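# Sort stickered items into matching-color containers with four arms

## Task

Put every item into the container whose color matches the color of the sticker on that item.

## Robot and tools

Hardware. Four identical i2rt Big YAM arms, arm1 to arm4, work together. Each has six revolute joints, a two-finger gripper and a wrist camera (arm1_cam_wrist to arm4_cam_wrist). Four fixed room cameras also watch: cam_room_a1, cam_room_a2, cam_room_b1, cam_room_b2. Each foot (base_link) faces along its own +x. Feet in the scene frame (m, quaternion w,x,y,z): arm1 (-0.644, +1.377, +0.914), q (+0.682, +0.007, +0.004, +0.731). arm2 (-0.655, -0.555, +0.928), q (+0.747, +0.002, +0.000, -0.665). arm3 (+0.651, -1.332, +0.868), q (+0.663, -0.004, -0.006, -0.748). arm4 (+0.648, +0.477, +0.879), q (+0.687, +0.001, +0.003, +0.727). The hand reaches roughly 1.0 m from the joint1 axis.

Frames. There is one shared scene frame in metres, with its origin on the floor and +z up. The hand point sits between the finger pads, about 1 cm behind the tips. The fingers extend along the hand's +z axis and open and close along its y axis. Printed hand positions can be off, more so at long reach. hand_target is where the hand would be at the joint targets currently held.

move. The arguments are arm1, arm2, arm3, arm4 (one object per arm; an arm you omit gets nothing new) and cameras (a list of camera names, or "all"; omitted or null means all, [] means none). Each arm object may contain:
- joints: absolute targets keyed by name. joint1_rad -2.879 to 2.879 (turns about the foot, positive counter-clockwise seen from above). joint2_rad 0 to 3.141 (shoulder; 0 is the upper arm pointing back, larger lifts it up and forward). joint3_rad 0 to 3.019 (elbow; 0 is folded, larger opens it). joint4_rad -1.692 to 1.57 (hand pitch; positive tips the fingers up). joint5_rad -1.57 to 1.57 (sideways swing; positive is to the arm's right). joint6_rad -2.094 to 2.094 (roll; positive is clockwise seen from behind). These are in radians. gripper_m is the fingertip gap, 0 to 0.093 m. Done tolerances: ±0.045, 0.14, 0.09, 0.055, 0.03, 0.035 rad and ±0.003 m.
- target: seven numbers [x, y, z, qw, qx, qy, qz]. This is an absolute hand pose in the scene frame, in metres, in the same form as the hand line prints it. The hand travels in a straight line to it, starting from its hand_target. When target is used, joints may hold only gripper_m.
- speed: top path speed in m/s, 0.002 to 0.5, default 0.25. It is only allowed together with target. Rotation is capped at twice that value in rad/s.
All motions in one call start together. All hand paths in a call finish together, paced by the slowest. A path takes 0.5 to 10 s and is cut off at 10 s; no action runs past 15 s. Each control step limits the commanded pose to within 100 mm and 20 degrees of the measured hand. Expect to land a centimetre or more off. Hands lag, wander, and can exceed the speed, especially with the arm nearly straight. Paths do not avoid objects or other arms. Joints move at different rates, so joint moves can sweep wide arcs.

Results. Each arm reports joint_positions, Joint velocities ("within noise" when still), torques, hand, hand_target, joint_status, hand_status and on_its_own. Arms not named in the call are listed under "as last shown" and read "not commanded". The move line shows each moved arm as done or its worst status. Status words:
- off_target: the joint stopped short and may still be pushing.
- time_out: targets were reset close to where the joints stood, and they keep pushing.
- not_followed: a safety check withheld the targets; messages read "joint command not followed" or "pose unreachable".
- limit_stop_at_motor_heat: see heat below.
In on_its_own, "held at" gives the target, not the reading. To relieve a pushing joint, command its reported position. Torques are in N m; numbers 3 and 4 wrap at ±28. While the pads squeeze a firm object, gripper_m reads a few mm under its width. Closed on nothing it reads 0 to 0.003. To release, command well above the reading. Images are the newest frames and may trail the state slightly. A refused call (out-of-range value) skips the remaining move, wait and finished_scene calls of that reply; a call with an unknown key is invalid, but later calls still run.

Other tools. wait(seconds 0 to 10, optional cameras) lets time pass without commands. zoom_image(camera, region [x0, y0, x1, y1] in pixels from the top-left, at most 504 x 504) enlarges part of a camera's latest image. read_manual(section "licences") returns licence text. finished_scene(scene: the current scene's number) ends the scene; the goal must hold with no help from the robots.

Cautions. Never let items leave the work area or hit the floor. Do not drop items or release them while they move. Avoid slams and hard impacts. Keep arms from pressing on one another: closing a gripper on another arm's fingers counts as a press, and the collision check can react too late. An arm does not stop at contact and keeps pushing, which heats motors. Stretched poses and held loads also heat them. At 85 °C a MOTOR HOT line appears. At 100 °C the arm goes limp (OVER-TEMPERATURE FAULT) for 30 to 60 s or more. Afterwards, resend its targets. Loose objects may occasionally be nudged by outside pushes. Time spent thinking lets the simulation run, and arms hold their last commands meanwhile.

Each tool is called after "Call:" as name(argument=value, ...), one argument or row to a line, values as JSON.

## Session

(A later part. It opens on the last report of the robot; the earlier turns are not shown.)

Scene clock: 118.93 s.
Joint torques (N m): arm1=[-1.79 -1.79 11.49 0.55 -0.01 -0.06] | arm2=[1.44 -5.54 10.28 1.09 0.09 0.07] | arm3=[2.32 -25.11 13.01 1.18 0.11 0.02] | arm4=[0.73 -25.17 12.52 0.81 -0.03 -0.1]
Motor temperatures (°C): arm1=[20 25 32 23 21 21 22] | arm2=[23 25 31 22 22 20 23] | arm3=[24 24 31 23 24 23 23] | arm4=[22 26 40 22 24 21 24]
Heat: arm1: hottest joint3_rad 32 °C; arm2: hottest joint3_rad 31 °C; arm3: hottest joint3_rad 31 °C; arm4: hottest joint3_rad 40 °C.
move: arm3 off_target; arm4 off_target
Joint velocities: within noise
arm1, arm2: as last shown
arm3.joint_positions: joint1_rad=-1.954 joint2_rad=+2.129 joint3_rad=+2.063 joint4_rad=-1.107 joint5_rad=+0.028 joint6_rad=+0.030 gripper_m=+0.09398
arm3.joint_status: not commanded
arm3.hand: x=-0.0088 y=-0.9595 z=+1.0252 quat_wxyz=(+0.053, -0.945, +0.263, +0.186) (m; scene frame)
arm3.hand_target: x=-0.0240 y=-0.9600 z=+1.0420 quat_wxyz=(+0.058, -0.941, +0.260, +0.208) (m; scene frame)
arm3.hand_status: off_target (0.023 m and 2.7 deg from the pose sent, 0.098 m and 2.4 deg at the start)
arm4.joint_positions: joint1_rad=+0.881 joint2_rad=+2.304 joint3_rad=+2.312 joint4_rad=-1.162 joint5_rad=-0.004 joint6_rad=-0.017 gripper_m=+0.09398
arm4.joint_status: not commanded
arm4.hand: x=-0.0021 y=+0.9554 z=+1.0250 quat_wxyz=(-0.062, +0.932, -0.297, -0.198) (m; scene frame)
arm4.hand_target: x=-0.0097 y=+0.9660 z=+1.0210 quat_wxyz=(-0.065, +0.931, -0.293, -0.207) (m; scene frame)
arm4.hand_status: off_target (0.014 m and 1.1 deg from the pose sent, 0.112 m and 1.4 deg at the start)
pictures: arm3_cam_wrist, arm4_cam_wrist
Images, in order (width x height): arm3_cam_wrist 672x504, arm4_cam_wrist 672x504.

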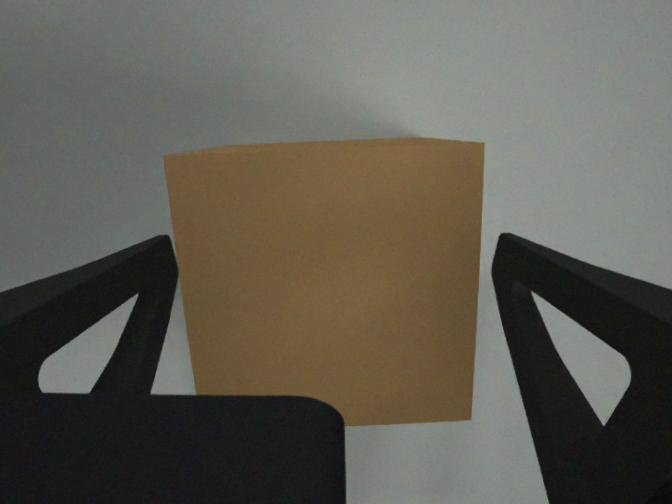

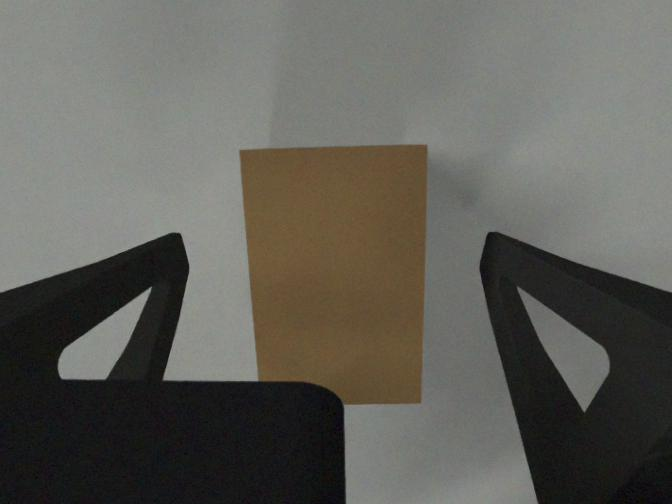

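Call:
move(
  arm3={"joints": {"gripper_m": 0.040}},
  arm4={"joints": {"gripper_m": 0.034}},
  cameras=[],
)

Call:
move(
  arm3={"target": [0.350, -1.153, 1.16, -0.0581, 0.9419, -0.2604, -0.2086], "speed": 0.35},
  arm4={"target": [0.361, 0.68, 1.16, -0.0649, 0.9314, -0.2928, -0.2064], "speed": 0.35},
  cameras=["arm3_cam_wrist", "arm4_cam_wrist"],
)

Call:
move(
  arm3={"joints": {"joint1_rad": 1.03, "joint2_rad": 0.833, "joint3_rad": 0.960, "joint4_rad": -1.262, "joint5_rad": 0, "joint6_rad": 0}},
  arm4={"joints": {"joint1_rad": -1.107, "joint2_rad": 0.827, "joint3_rad": 0.927, "joint4_rad": -1.234, "joint5_rad": 0, "joint6_rad": 0}},
  cameras=["arm3_cam_wrist", "arm4_cam_wrist"],
)

Call:
move(
  arm3={"target": [1.08, -1.68, 0.98, -0.2035, -0.3193, -0.9226, 0.0704], "speed": 0.3},
  arm4={"target": [1.107, 0.739, 0.79, -0.2091, 0.2510, -0.9435, -0.0556], "speed": 0.3},
  cameras=["arm3_cam_wrist", "arm4_cam_wrist", "cam_room_a1"],
)

Call:
move(
  arm4={"target": [1.107, 0.739, 0.735, -0.2091, 0.2510, -0.9435, -0.0556], "speed": 0.1},
  cameras=["arm3_cam_wrist", "arm4_cam_wrist"],
)

Scene clock: 133.93 s.
Joint torques (N m): arm1=[-1.79 -1.96 11.45 0.75 0.05 -0.06] | arm2=[1.49 -5.36 10.25 1.07 0.1 0.08] | arm3=[2.2 -25.05 13 1.16 0.11 0.02] | arm4=[0.44 -25.47 12.36 0.87 -0.04 -0.05]
Motor temperatures (°C): arm1=[20 24 32 23 21 21 21] | arm2=[23 25 31 22 22 20 23] | arm3=[24 24 31 23 24 23 23] | arm4=[22 28 41 22 24 21 24]
Heat: arm1: hottest joint3_rad 32 °C; arm2: hottest joint3_rad 31 °C; arm3: hottest joint3_rad 31 °C; arm4: hottest joint3_rad 41 °C.
move: arm3 off_target; arm4 off_target
Joint velocities: within noise
arm1, arm2: as last shown
arm3.joint_positions: joint1_rad=-1.954 joint2_rad=+2.129 joint3_rad=+2.063 joint4_rad=-1.107 joint5_rad=+0.029 joint6_rad=+0.031 gripper_m=+0.05334
arm3.joint_status: gripper_m off_target (ended at +0.05337, target +0.04000)
arm3.hand: x=-0.0088 y=-0.9594 z=+1.0252 quat_wxyz=(+0.054, -0.945, +0.263, +0.186) (m; scene frame)
arm3.hand_target: x=-0.0240 y=-0.9600 z=+1.0420 quat_wxyz=(+0.058, -0.941, +0.260, +0.208) (m; scene frame)
arm3.hand_status: not commanded
arm4.joint_positions: joint1_rad=+0.881 joint2_rad=+2.304 joint3_rad=+2.312 joint4_rad=-1.162 joint5_rad=-0.004 joint6_rad=-0.019 gripper_m=+0.04461
arm4.joint_status: gripper_m off_target (ended at +0.04463, target +0.03400)
arm4.hand: x=-0.0021 y=+0.9554 z=+1.0250 quat_wxyz=(-0.062, +0.932, -0.296, -0.198) (m; scene frame)
arm4.hand_target: x=-0.0097 y=+0.9660 z=+1.0210 quat_wxyz=(-0.065, +0.931, -0.293, -0.207) (m; scene frame)
arm4.hand_status: not commanded
pictures: none
No camera images: "cameras" was empty.

Scene clock: 136.17 s.
Joint torques (N m): arm1=[-2.2 -1.67 11.34 0.83 0.07 -0.04] | arm2=[1.44 -5.42 10.25 1.06 0.09 0.06] | arm3=[0.56 -5.25 9.29 0.66 -0.06 -0.13] | arm4=[1.44 -4.78 9.21 0.31 0.18 0.15]
Motor temperatures (°C): arm1=[20 24 32 23 21 21 21] | arm2=[23 25 31 22 22 20 23] | arm3=[24 24 31 23 24 23 23] | arm4=[22 28 41 22 24 21 25]
Heat: arm1: hottest joint3_rad 32 °C; arm2: hottest joint3_rad 31 °C; arm3: hottest joint3_rad 31 °C; arm4: hottest joint3_rad 41 °C.
move: arm3 done; arm4 done
Joint velocities: within noise
arm1, arm2: as last shown
arm3.joint_positions: joint1_rad=-1.954 joint2_rad=+0.958 joint3_rad=+1.065 joint4_rad=-1.218 joint5_rad=+0.024 joint6_rad=+0.026 gripper_m=+0.05334
arm3.joint_status: not commanded
arm3.hand: x=+0.3478 y=-1.1552 z=+1.1646 quat_wxyz=(+0.059, -0.939, +0.259, +0.216) (m; scene frame)
arm3.hand_target: x=+0.3501 y=-1.1531 z=+1.1600 quat_wxyz=(+0.058, -0.941, +0.260, +0.208) (m; scene frame)
arm3.hand_status: done (0.006 m and 0.9 deg from the pose sent, 0.429 m and 2.7 deg at the start)
arm4.joint_positions: joint1_rad=+0.900 joint2_rad=+0.966 joint3_rad=+1.031 joint4_rad=-1.180 joint5_rad=+0.003 joint6_rad=-0.013 gripper_m=+0.04461
arm4.joint_status: not commanded
arm4.hand: x=+0.3622 y=+0.6819 z=+1.1646 quat_wxyz=(-0.069, +0.930, -0.289, -0.216) (m; scene frame)
arm4.hand_target: x=+0.3611 y=+0.6801 z=+1.1601 quat_wxyz=(-0.065, +0.931, -0.293, -0.206) (m; scene frame)
arm4.hand_status: done (0.005 m and 1.3 deg from the pose sent, 0.475 m and 1.1 deg at the start)
pictures: arm3_cam_wrist, arm4_cam_wrist
Images, in order (width x height): arm3_cam_wrist 672x504, arm4_cam_wrist 672x504.

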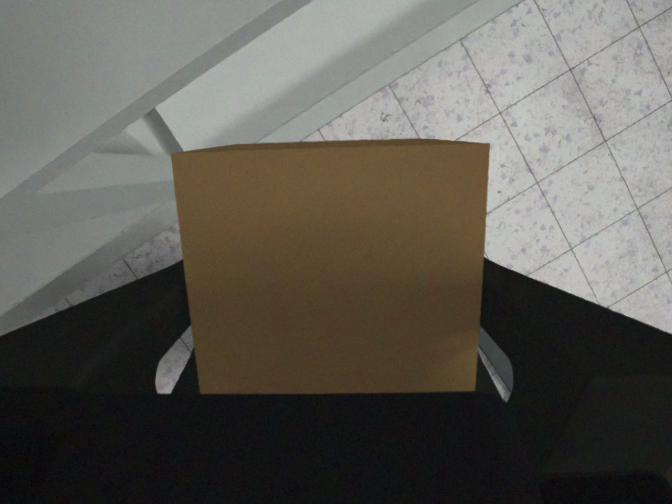

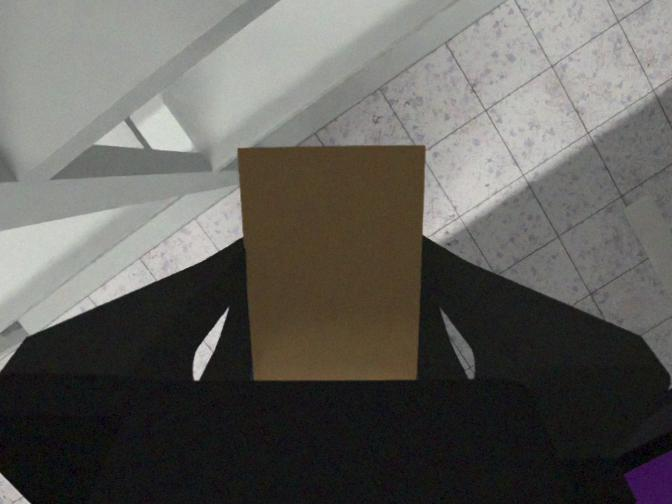

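Scene clock: 138.50 s.
Joint torques (N m): arm1=[-2.32 -1.73 11.29 0.77 0.02 -0.05] | arm2=[1.55 -5.54 10.29 1.1 0.09 0.07] | arm3=[1.85 -3.78 9.89 0.81 0.12 -0.11] | arm4=[0.73 -3.9 10.02 0.49 0.05 0.15]
Motor temperatures (°C): arm1=[20 24 32 23 21 21 21] | arm2=[23 25 31 22 22 20 23] | arm3=[24 24 31 23 24 23 23] | arm4=[22 27 40 22 24 21 25]
Heat: arm1: hottest joint3_rad 32 °C; arm2: hottest joint3_rad 31 °C; arm3: hottest joint3_rad 31 °C; arm4: hottest joint3_rad 40 °C.
move: arm3 done; arm4 done
Joint velocities: within noise
arm1, arm2: as last shown
arm3.joint_positions: joint1_rad=+1.021 joint2_rad=+0.835 joint3_rad=+0.956 joint4_rad=-1.260 joint5_rad=-0.002 joint6_rad=+0.006 gripper_m=+0.05321
arm3.joint_status: all done
arm3.hand: x=+0.8856 y=-1.5143 z=+1.1499 quat_wxyz=(-0.205, -0.323, -0.921, +0.075) (m; scene frame)
arm3.hand_target: x=+0.8871 y=-1.5125 z=+1.1523 quat_wxyz=(-0.207, -0.316, -0.923, +0.077) (m; scene frame)
arm3.hand_status: not commanded
arm4.joint_positions: joint1_rad=-1.105 joint2_rad=+0.825 joint3_rad=+0.913 joint4_rad=-1.227 joint5_rad=+0.001 joint6_rad=-0.011 gripper_m=+0.04466
arm4.joint_status: all done
arm4.hand: x=+0.9078 y=+0.6263 z=+1.1426 quat_wxyz=(-0.205, +0.257, -0.943, -0.053) (m; scene frame)
arm4.hand_target: x=+0.9091 y=+0.6267 z=+1.1478 quat_wxyz=(-0.207, +0.251, -0.944, -0.055) (m; scene frame)
arm4.hand_status: not commanded
pictures: arm3_cam_wrist, arm4_cam_wrist
Images, in order (width x height): arm3_cam_wrist 672x504, arm4_cam_wrist 672x504.

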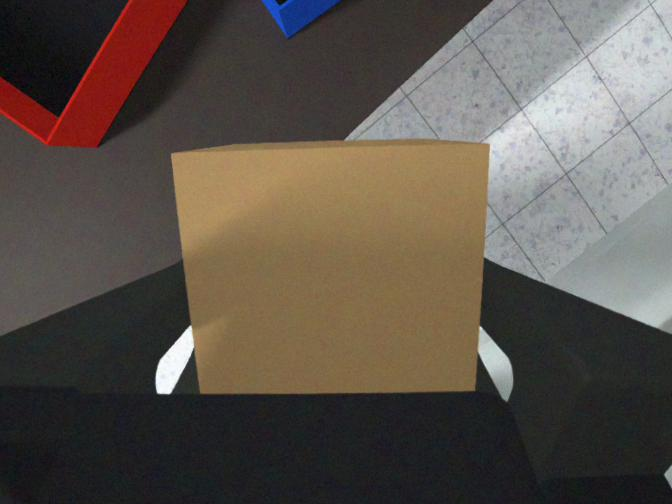

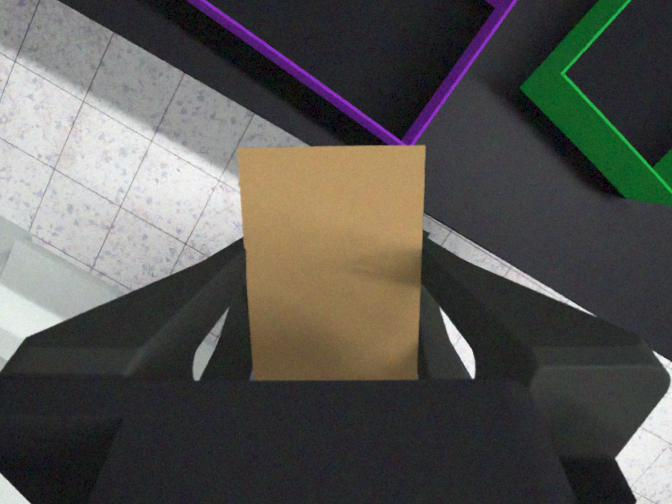

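Scene clock: 140.63 s.
Joint torques (N m): arm1=[-2.32 -1.2 11.4 0.87 0.05 -0.06] | arm2=[1.55 -5.42 10.29 1.07 0.09 0.06] | arm3=[0.09 -15.68 12.52 1.26 -0.08 -0.13] | arm4=[0.38 -16.44 6.94 1.25 0.01 0.13]
Motor temperatures (°C): arm1=[20 24 32 23 21 21 21] | arm2=[23 25 31 22 22 20 23] | arm3=[24 24 31 23 24 23 23] | arm4=[22 27 40 22 24 21 25]
Heat: arm1: hottest joint3_rad 32 °C; arm2: hottest joint3_rad 31 °C; arm3: hottest joint3_rad 31 °C; arm4: hottest joint3_rad 40 °C.
move: arm3 off_target; arm4 off_target
Joint velocities: within noise
arm1, arm2: as last shown
arm3.joint_positions: joint1_rad=+1.018 joint2_rad=+1.628 joint3_rad=+1.104 joint4_rad=-0.689 joint5_rad=-0.015 joint6_rad=-0.009 gripper_m=+0.05321
arm3.joint_status: not commanded
arm3.hand: x=+1.0649 y=-1.6584 z=+0.9560 quat_wxyz=(-0.173, -0.319, -0.930, +0.059) (m; scene frame)
arm3.hand_target: x=+1.0786 y=-1.6789 z=+0.9806 quat_wxyz=(-0.203, -0.319, -0.923, +0.071) (m; scene frame)
arm3.hand_status: off_target (0.036 m and 3.8 deg from the pose sent, 0.307 m and 0.7 deg at the start)
arm4.joint_positions: joint1_rad=-1.105 joint2_rad=+1.930 joint3_rad=+0.895 joint4_rad=-0.135 joint5_rad=+0.001 joint6_rad=-0.011 gripper_m=+0.04466
arm4.joint_status: not commanded
arm4.hand: x=+1.0891 y=+0.7304 z=+0.7823 quat_wxyz=(-0.190, +0.258, -0.946, -0.049) (m; scene frame)
arm4.hand_target: x=+1.1065 y=+0.7387 z=+0.7905 quat_wxyz=(-0.209, +0.251, -0.943, -0.056) (m; scene frame)
arm4.hand_status: off_target (0.021 m and 2.5 deg from the pose sent, 0.420 m and 0.9 deg at the start)
pictures: arm3_cam_wrist, arm4_cam_wrist, cam_room_a1
Images, in order (width x height): arm3_cam_wrist 672x504, arm4_cam_wrist 672x504, cam_room_a1 672x504.

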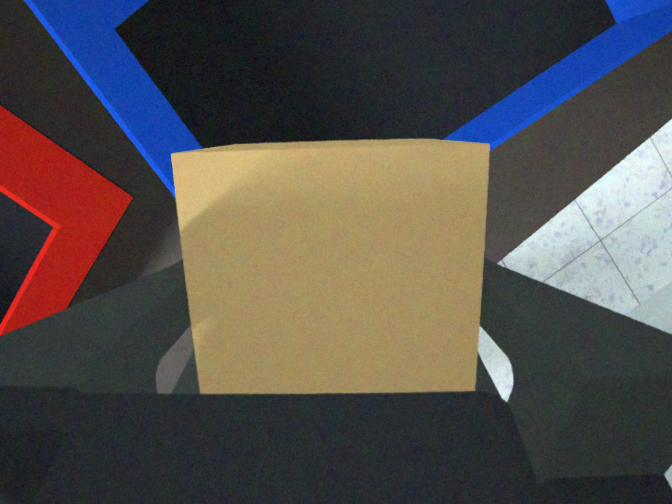

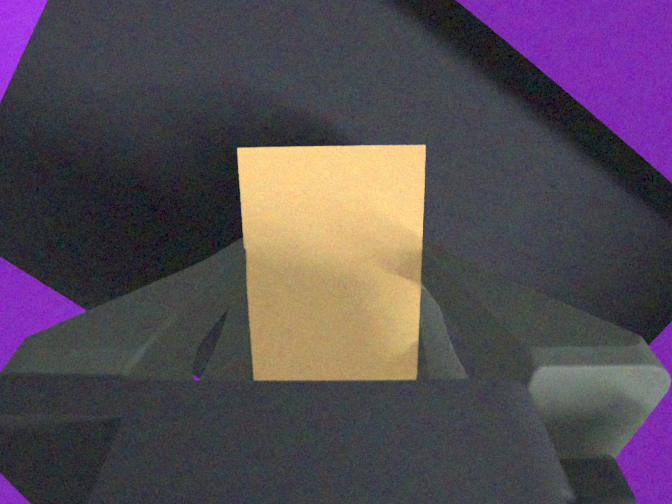

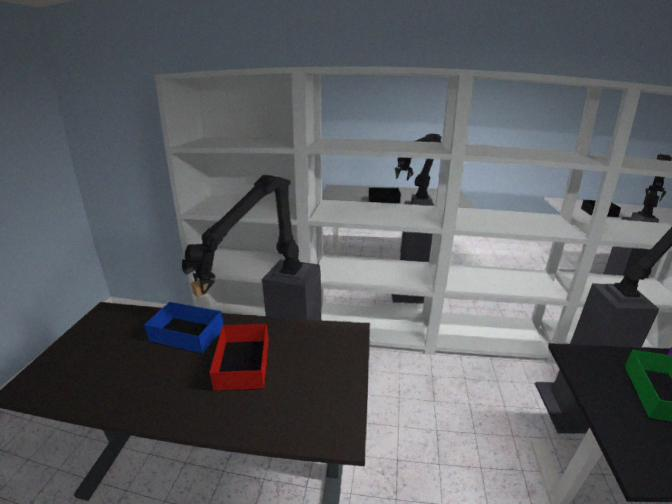

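Scene clock: 141.70 s.
Joint torques (N m): arm1=[-2.08 -2.02 11.45 0.59 0.06 -0.02] | arm2=[1.55 -5.54 10.26 1.09 0.1 0.07] | arm3=[0.03 -15.85 12.52 1.29 -0.09 -0.12] | arm4=[0.56 -13.27 6.24 1.35 0 0.13]
Motor temperatures (°C): arm1=[20 24 32 23 21 21 21] | arm2=[23 25 31 22 22 20 23] | arm3=[24 24 31 23 24 23 24] | arm4=[22 27 39 22 24 21 25]
Heat: arm1: hottest joint3_rad 32 °C; arm2: hottest joint3_rad 31 °C; arm3: hottest joint3_rad 31 °C; arm4: hottest joint3_rad 39 °C.
move: arm4 off_target
Joint velocities: within noise
arm1, arm2, arm3: as last shown
arm4.joint_positions: joint1_rad=-1.105 joint2_rad=+2.027 joint3_rad=+0.907 joint4_rad=-0.008 joint5_rad=+0.002 joint6_rad=-0.011 gripper_m=+0.04464
arm4.joint_status: not commanded
arm4.hand: x=+1.0995 y=+0.7362 z=+0.7506 quat_wxyz=(-0.210, +0.257, -0.942, -0.054) (m; scene frame)
arm4.hand_target: x=+1.1063 y=+0.7386 z=+0.7356 quat_wxyz=(-0.209, +0.251, -0.943, -0.056) (m; scene frame)
arm4.hand_status: off_target (0.018 m and 0.7 deg from the pose sent, 0.051 m and 2.5 deg at the start)
pictures: arm3_cam_wrist, arm4_cam_wrist
Images, in order (width x height): arm3_cam_wrist 672x504, arm4_cam_wrist 672x504.

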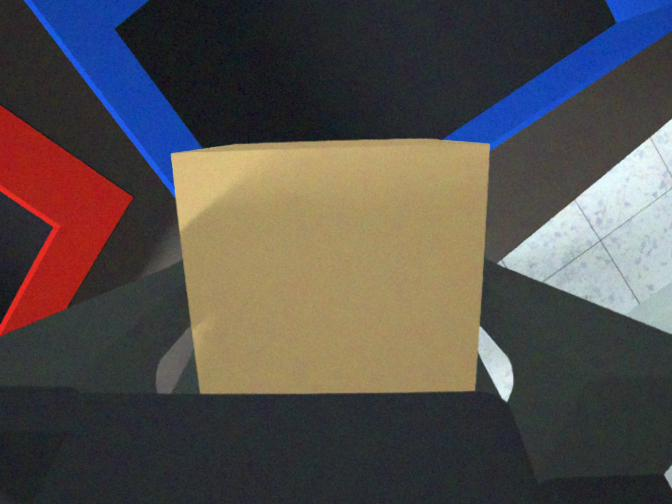

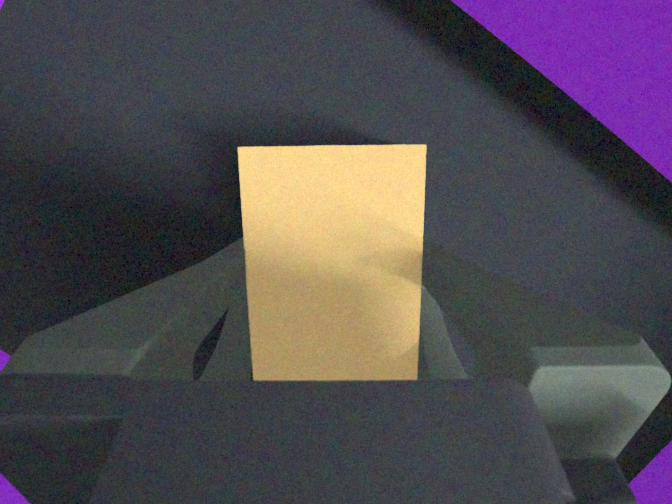

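Call:
move(
  arm3={"target":[1.143,-1.752,0.79,-0.2035,-0.3193,-0.9226,0.0704],"speed":0.25},
  arm4={"target":[1.107,0.739,0.728,-0.2091,0.2510,-0.9435,-0.0556],"speed":0.1},
  cameras=["arm3_cam_wrist","arm4_cam_wrist"],
)

Call:
move(
  arm3={"target":[1.143,-1.752,0.738,-0.2035,-0.3193,-0.9226,0.0704],"speed":0.1},
  arm4={"joints":{"gripper_m":0.075}},
  cameras=["arm3_cam_wrist","arm4_cam_wrist"],
)

Scene clock: 170.80 s.
Joint torques (N m): arm1=[-2.37 -2.08 11.34 0.81 0.07 -0.02] | arm2=[1.49 -5.48 10.26 1.07 0.1 0.07] | arm3=[-0.03 -21.36 9.95 1.33 -0.1 -0.14] | arm4=[0.62 -11.81 6.13 1.76 -0.02 0.13]
Motor temperatures (°C): arm1=[20 24 32 23 21 21 21] | arm2=[23 25 31 22 22 20 23] | arm3=[24 25 32 23 24 23 24] | arm4=[22 25 34 22 24 21 26]
Heat: arm1: hottest joint3_rad 32 °C; arm2: hottest joint3_rad 31 °C; arm3: hottest joint3_rad 32 °C; arm4: hottest joint3_rad 34 °C.
move: arm3 off_target; arm4 off_target
Joint velocities: within noise
arm1.joint_positions: joint1_rad=-2.253 joint2_rad=+0.947 joint3_rad=+0.859 joint4_rad=-1.014 joint5_rad=-0.010 joint6_rad=+0.003 gripper_m=+0.08996
arm1.joint_status: not commanded
arm1.hand: x=-0.3554 y=+1.1779 z=+1.1338 quat_wxyz=(-0.215, -0.293, -0.929, +0.066) (m; scene frame)
arm1.hand_target: x=-0.3570 y=+1.1770 z=+1.1300 quat_wxyz=(-0.206, -0.293, -0.931, +0.065) (m; scene frame)
arm1.hand_status: not commanded
arm2: as last shown
arm3.joint_positions: joint1_rad=+0.993 joint2_rad=+2.130 joint3_rad=+1.280 joint4_rad=-0.355 joint5_rad=-0.025 joint6_rad=-0.030 gripper_m=+0.05321
arm3.joint_status: not commanded
arm3.hand: x=+1.1284 y=-1.7290 z=+0.7726 quat_wxyz=(-0.177, -0.319, -0.929, +0.060) (m; scene frame)
arm3.hand_target: x=+1.1419 y=-1.7514 z=+0.7909 quat_wxyz=(-0.203, -0.319, -0.923, +0.071) (m; scene frame)
arm3.hand_status: off_target (0.032 m and 3.4 deg from the pose sent, 0.206 m and 3.8 deg at the start)
arm4.joint_positions: joint1_rad=-1.105 joint2_rad=+2.028 joint3_rad=+0.907 joint4_rad=-0.005 joint5_rad=+0.002 joint6_rad=-0.011 gripper_m=+0.04464
arm4.joint_status: not commanded
arm4.hand: x=+1.0998 y=+0.7363 z=+0.7502 quat_wxyz=(-0.211, +0.257, -0.942, -0.054) (m; scene frame)
arm4.hand_target: x=+1.1056 y=+0.7382 z=+0.7290 quat_wxyz=(-0.209, +0.251, -0.944, -0.056) (m; scene frame)
arm4.hand_status: off_target (0.024 m and 0.7 deg from the pose sent, 0.024 m and 0.7 deg at the start)
pictures: arm3_cam_wrist, arm4_cam_wrist
Images, in order (width x height): arm3_cam_wrist 672x504, arm4_cam_wrist 672x504.

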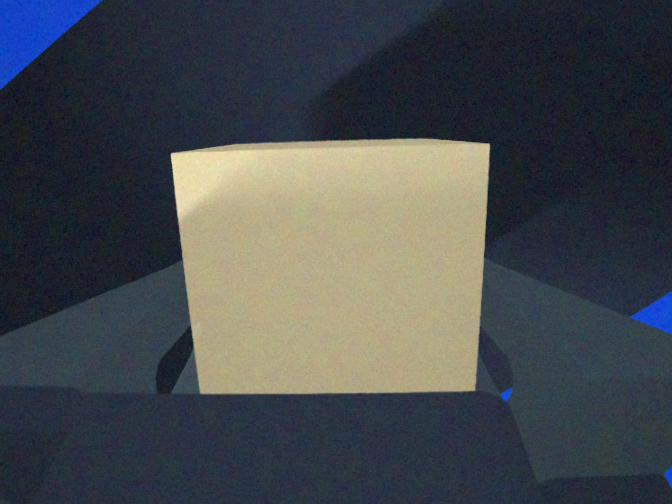

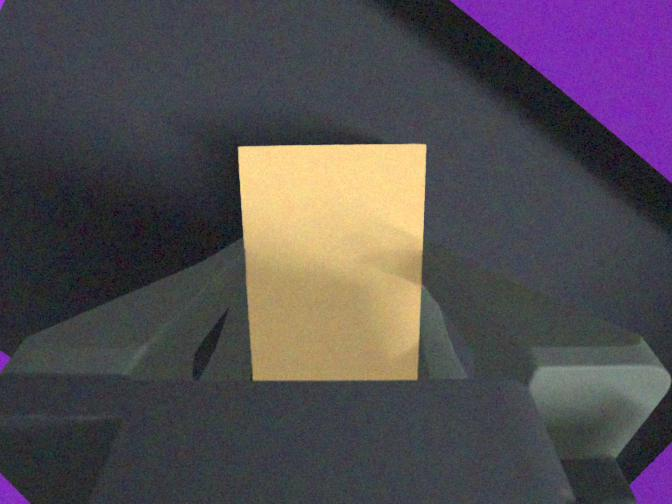

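Scene clock: 171.87 s.
Joint torques (N m): arm1=[-2.49 -1.67 11.41 0.81 0.03 -0.03] | arm2=[1.55 -5.48 10.28 1.09 0.09 0.07] | arm3=[0.21 -17.85 9.11 1.61 -0.08 -0.12] | arm4=[0.5 -15.68 5.27 1.14 0.04 0.13]
Motor temperatures (°C): arm1=[20 24 32 23 21 21 21] | arm2=[23 25 31 22 22 20 23] | arm3=[24 25 32 23 24 23 24] | arm4=[22 25 34 22 24 21 26]
Heat: arm1: hottest joint3_rad 32 °C; arm2: hottest joint3_rad 31 °C; arm3: hottest joint3_rad 32 °C; arm4: hottest joint3_rad 34 °C.
move: arm3 off_target; arm4 done
Joint velocities: within noise
arm1: as last shown
arm2.joint_positions: joint1_rad=+0.916 joint2_rad=+0.986 joint3_rad=+0.890 joint4_rad=-1.031 joint5_rad=+0.005 joint6_rad=+0.006 gripper_m=+0.08993
arm2.joint_status: not commanded
arm2.hand: x=-0.3511 y=-0.7391 z=+1.1533 quat_wxyz=(-0.212, -0.263, -0.939, +0.058) (m; scene frame)
arm2.hand_target: x=-0.3543 y=-0.7340 z=+1.1402 quat_wxyz=(-0.192, -0.260, -0.945, +0.053) (m; scene frame)
arm2.hand_status: not commanded
arm3.joint_positions: joint1_rad=+0.993 joint2_rad=+2.188 joint3_rad=+1.291 joint4_rad=-0.261 joint5_rad=-0.025 joint6_rad=-0.031 gripper_m=+0.05321
arm3.joint_status: not commanded
arm3.hand: x=+1.1386 y=-1.7378 z=+0.7501 quat_wxyz=(-0.199, -0.317, -0.925, +0.068) (m; scene frame)
arm3.hand_target: x=+1.1421 y=-1.7514 z=+0.7385 quat_wxyz=(-0.204, -0.319, -0.923, +0.070) (m; scene frame)
arm3.hand_status: off_target (0.019 m and 0.7 deg from the pose sent, 0.044 m and 3.4 deg at the start)
arm4.joint_positions: joint1_rad=-1.104 joint2_rad=+2.065 joint3_rad=+0.916 joint4_rad=+0.017 joint5_rad=+0.001 joint6_rad=-0.011 gripper_m=+0.07491
arm4.joint_status: all done
arm4.hand: x=+1.0999 y=+0.7370 z=+0.7365 quat_wxyz=(-0.208, +0.257, -0.942, -0.053) (m; scene frame)
arm4.hand_target: x=+1.1057 y=+0.7382 z=+0.7290 quat_wxyz=(-0.209, +0.251, -0.944, -0.056) (m; scene frame)
arm4.hand_status: not commanded
pictures: arm3_cam_wrist, arm4_cam_wrist
Images, in order (width x height): arm3_cam_wrist 672x504, arm4_cam_wrist 672x504.

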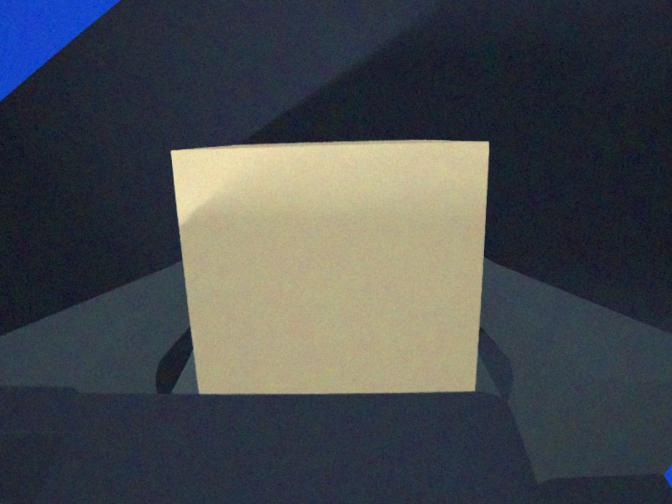

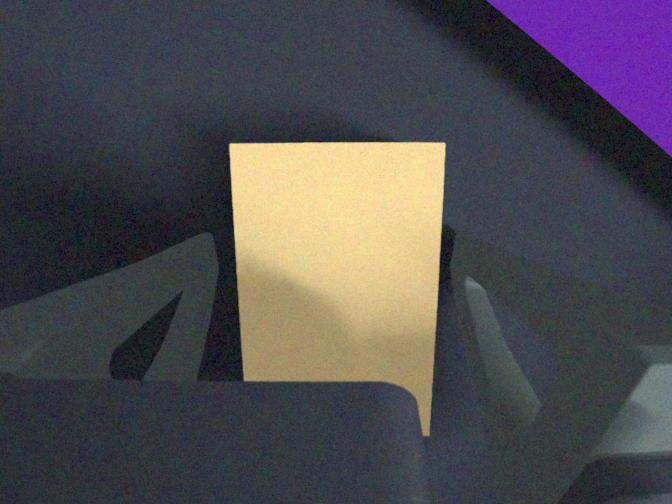

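Call:
move(
  arm4={"target":[1.03,0.695,0.92,-0.2091,0.2510,-0.9435,-0.0556],"speed":0.25},
  arm3={"target":[1.143,-1.752,0.728,-0.2035,-0.3193,-0.9226,0.0704],"speed":0.1},
  cameras=["arm3_cam_wrist","arm4_cam_wrist"],
)

Scene clock: 176.30 s.
Joint torques (N m): arm1=[-2.37 -2.43 11.44 0.81 0.06 -0.11] | arm2=[1.55 -5.48 10.26 1.09 0.1 0.08] | arm3=[0.09 -16.38 9.14 1.63 -0.09 -0.11] | arm4=[0.5 -11.05 6.78 0.35 -0.01 0.13]
Motor temperatures (°C): arm1=[20 24 32 23 21 21 21] | arm2=[23 25 31 22 22 20 23] | arm3=[24 25 32 23 24 23 24] | arm4=[22 25 33 22 24 21 25]
Heat: arm1: hottest joint3_rad 32 °C; arm2: hottest joint3_rad 31 °C; arm3: hottest joint3_rad 32 °C; arm4: hottest joint3_rad 33 °C.
move: arm3 off_target; arm4 done
Joint velocities: within noise
arm1, arm2: as last shown
arm3.joint_positions: joint1_rad=+0.993 joint2_rad=+2.191 joint3_rad=+1.291 joint4_rad=-0.244 joint5_rad=-0.025 joint6_rad=-0.031 gripper_m=+0.05321
arm3.joint_status: not commanded
arm3.hand: x=+1.1410 y=-1.7397 z=+0.7498 quat_wxyz=(-0.205, -0.316, -0.924, +0.070) (m; scene frame)
arm3.hand_target: x=+1.1417 y=-1.7510 z=+0.7287 quat_wxyz=(-0.204, -0.319, -0.923, +0.070) (m; scene frame)
arm3.hand_status: off_target (0.025 m and 0.4 deg from the pose sent, 0.027 m and 0.7 deg at the start)
arm4.joint_positions: joint1_rad=-1.104 joint2_rad=+1.447 joint3_rad=+0.744 joint4_rad=-0.408 joint5_rad=+0.001 joint6_rad=-0.011 gripper_m=+0.07491
arm4.joint_status: not commanded
arm4.hand: x=+1.0323 y=+0.6981 z=+0.9241 quat_wxyz=(-0.218, +0.257, -0.940, -0.056) (m; scene frame)
arm4.hand_target: x=+1.0300 y=+0.6950 z=+0.9200 quat_wxyz=(-0.209, +0.251, -0.944, -0.056) (m; scene frame)
arm4.hand_status: done (0.006 m and 1.3 deg from the pose sent, 0.201 m and 0.8 deg at the start)
pictures: arm3_cam_wrist, arm4_cam_wrist
Images, in order (width x height): arm3_cam_wrist 672x504, arm4_cam_wrist 672x504.

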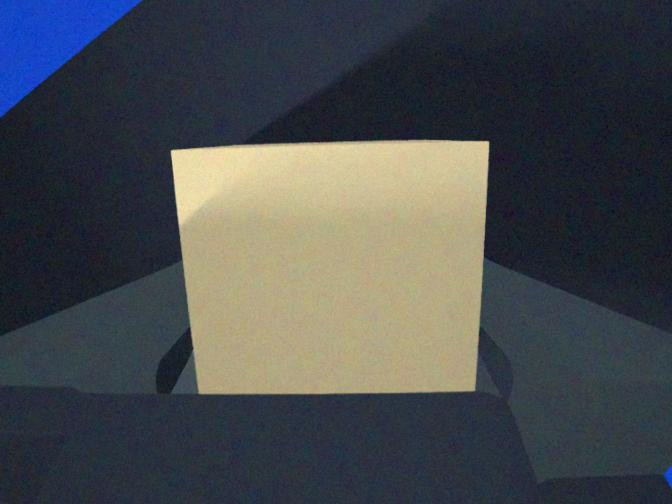

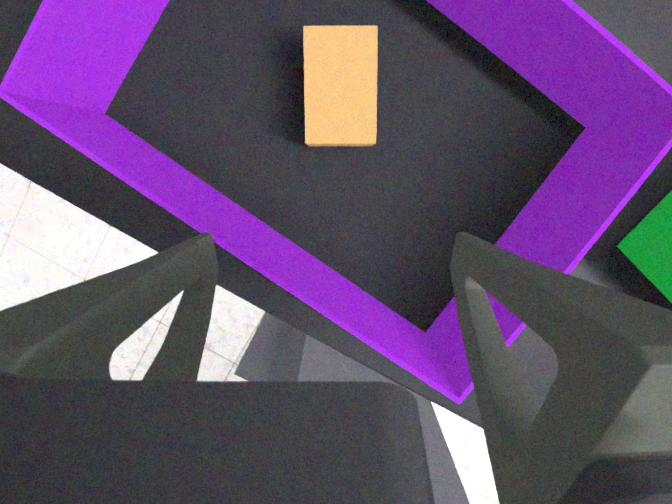

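Call:
move(
  arm3={"joints":{"gripper_m":0.085}},
  cameras=[],
)

Call:
move(
  arm3={"target":[1.07,-1.68,0.92,-0.2035,-0.3193,-0.9226,0.0704],"speed":0.25},
  cameras=["arm3_cam_wrist"],
)

Scene clock: 179.53 s.
Joint torques (N m): arm1=[-1.96 -2.32 11.41 0.79 0.02 -0.04] | arm2=[1.49 -5.54 10.29 1.07 0.09 0.07] | arm3=[0.67 -18.08 8.09 1.14 0.06 -0.12] | arm4=[0.38 -11.52 6.9 0.25 -0.01 0.12]
Motor temperatures (°C): arm1=[20 24 32 23 21 21 21] | arm2=[23 25 31 22 22 20 23] | arm3=[24 25 32 23 24 23 24] | arm4=[22 25 33 22 24 21 25]
Heat: arm1: hottest joint3_rad 32 °C; arm2: hottest joint3_rad 31 °C; arm3: hottest joint3_rad 32 °C; arm4: hottest joint3_rad 33 °C.
move: arm3 done
Joint velocities: within noise
arm1, arm2, arm4: as last shown
arm3.joint_positions: joint1_rad=+0.986 joint2_rad=+2.207 joint3_rad=+1.304 joint4_rad=-0.231 joint5_rad=-0.029 joint6_rad=-0.030 gripper_m=+0.08496
arm3.joint_status: all done
arm3.hand: x=+1.1428 y=-1.7460 z=+0.7458 quat_wxyz=(-0.210, -0.319, -0.922, +0.071) (m; scene frame)
arm3.hand_target: x=+1.1416 y=-1.7508 z=+0.7286 quat_wxyz=(-0.203, -0.319, -0.923, +0.070) (m; scene frame)
arm3.hand_status: not commanded
arm4.hand: x=+1.0322 y=+0.6981 z=+0.9241 quat_wxyz=(-0.218, +0.257, -0.940, -0.056) (m; scene frame)
arm4.hand_target: x=+1.0299 y=+0.6949 z=+0.9200 quat_wxyz=(-0.209, +0.251, -0.944, -0.056) (m; scene frame)
pictures: none
No camera images: "cameras" was empty.

Scene clock: 181.07 s.
Joint torques (N m): arm1=[-2.61 -1.61 11.47 0.8 0.06 -0.02] | arm2=[1.38 -5.6 10.25 1.07 0.09 0.07] | arm3=[1.26 -15.56 7.39 0.58 0.11 -0.01] | arm4=[0.21 -11.22 6.89 0.39 -0.01 0.14]
Motor temperatures (°C): arm1=[20 24 32 23 21 21 21] | arm2=[23 25 31 22 22 20 23] | arm3=[24 25 32 23 24 23 24] | arm4=[22 25 33 22 24 21 25]
Heat: arm1: hottest joint3_rad 32 °C; arm2: hottest joint3_rad 31 °C; arm3: hottest joint3_rad 32 °C; arm4: hottest joint3_rad 33 °C.
move: arm3 done
Joint velocities: within noise
arm1, arm2, arm4: as last shown
arm3.joint_positions: joint1_rad=+0.987 joint2_rad=+1.689 joint3_rad=+1.068 joint4_rad=-0.505 joint5_rad=-0.026 joint6_rad=-0.032 gripper_m=+0.08497
arm3.joint_status: not commanded
arm3.hand: x=+1.0727 y=-1.6843 z=+0.9270 quat_wxyz=(-0.213, -0.318, -0.921, +0.074) (m; scene frame)
arm3.hand_target: x=+1.0700 y=-1.6800 z=+0.9201 quat_wxyz=(-0.204, -0.319, -0.923, +0.070) (m; scene frame)
arm3.hand_status: done (0.009 m and 1.2 deg from the pose sent, 0.200 m and 0.8 deg at the start)
pictures: arm3_cam_wrist
Images, in order (width x height): arm3_cam_wrist 672x504.

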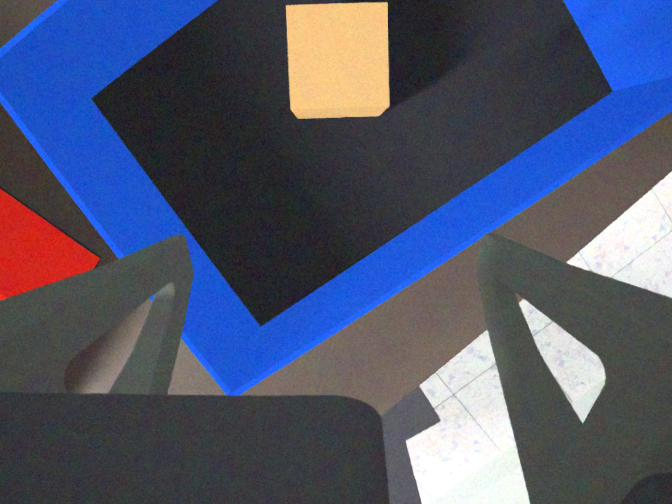

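Call:
finished_scene(
  scene=3,
)

The scene is finished: the task was done.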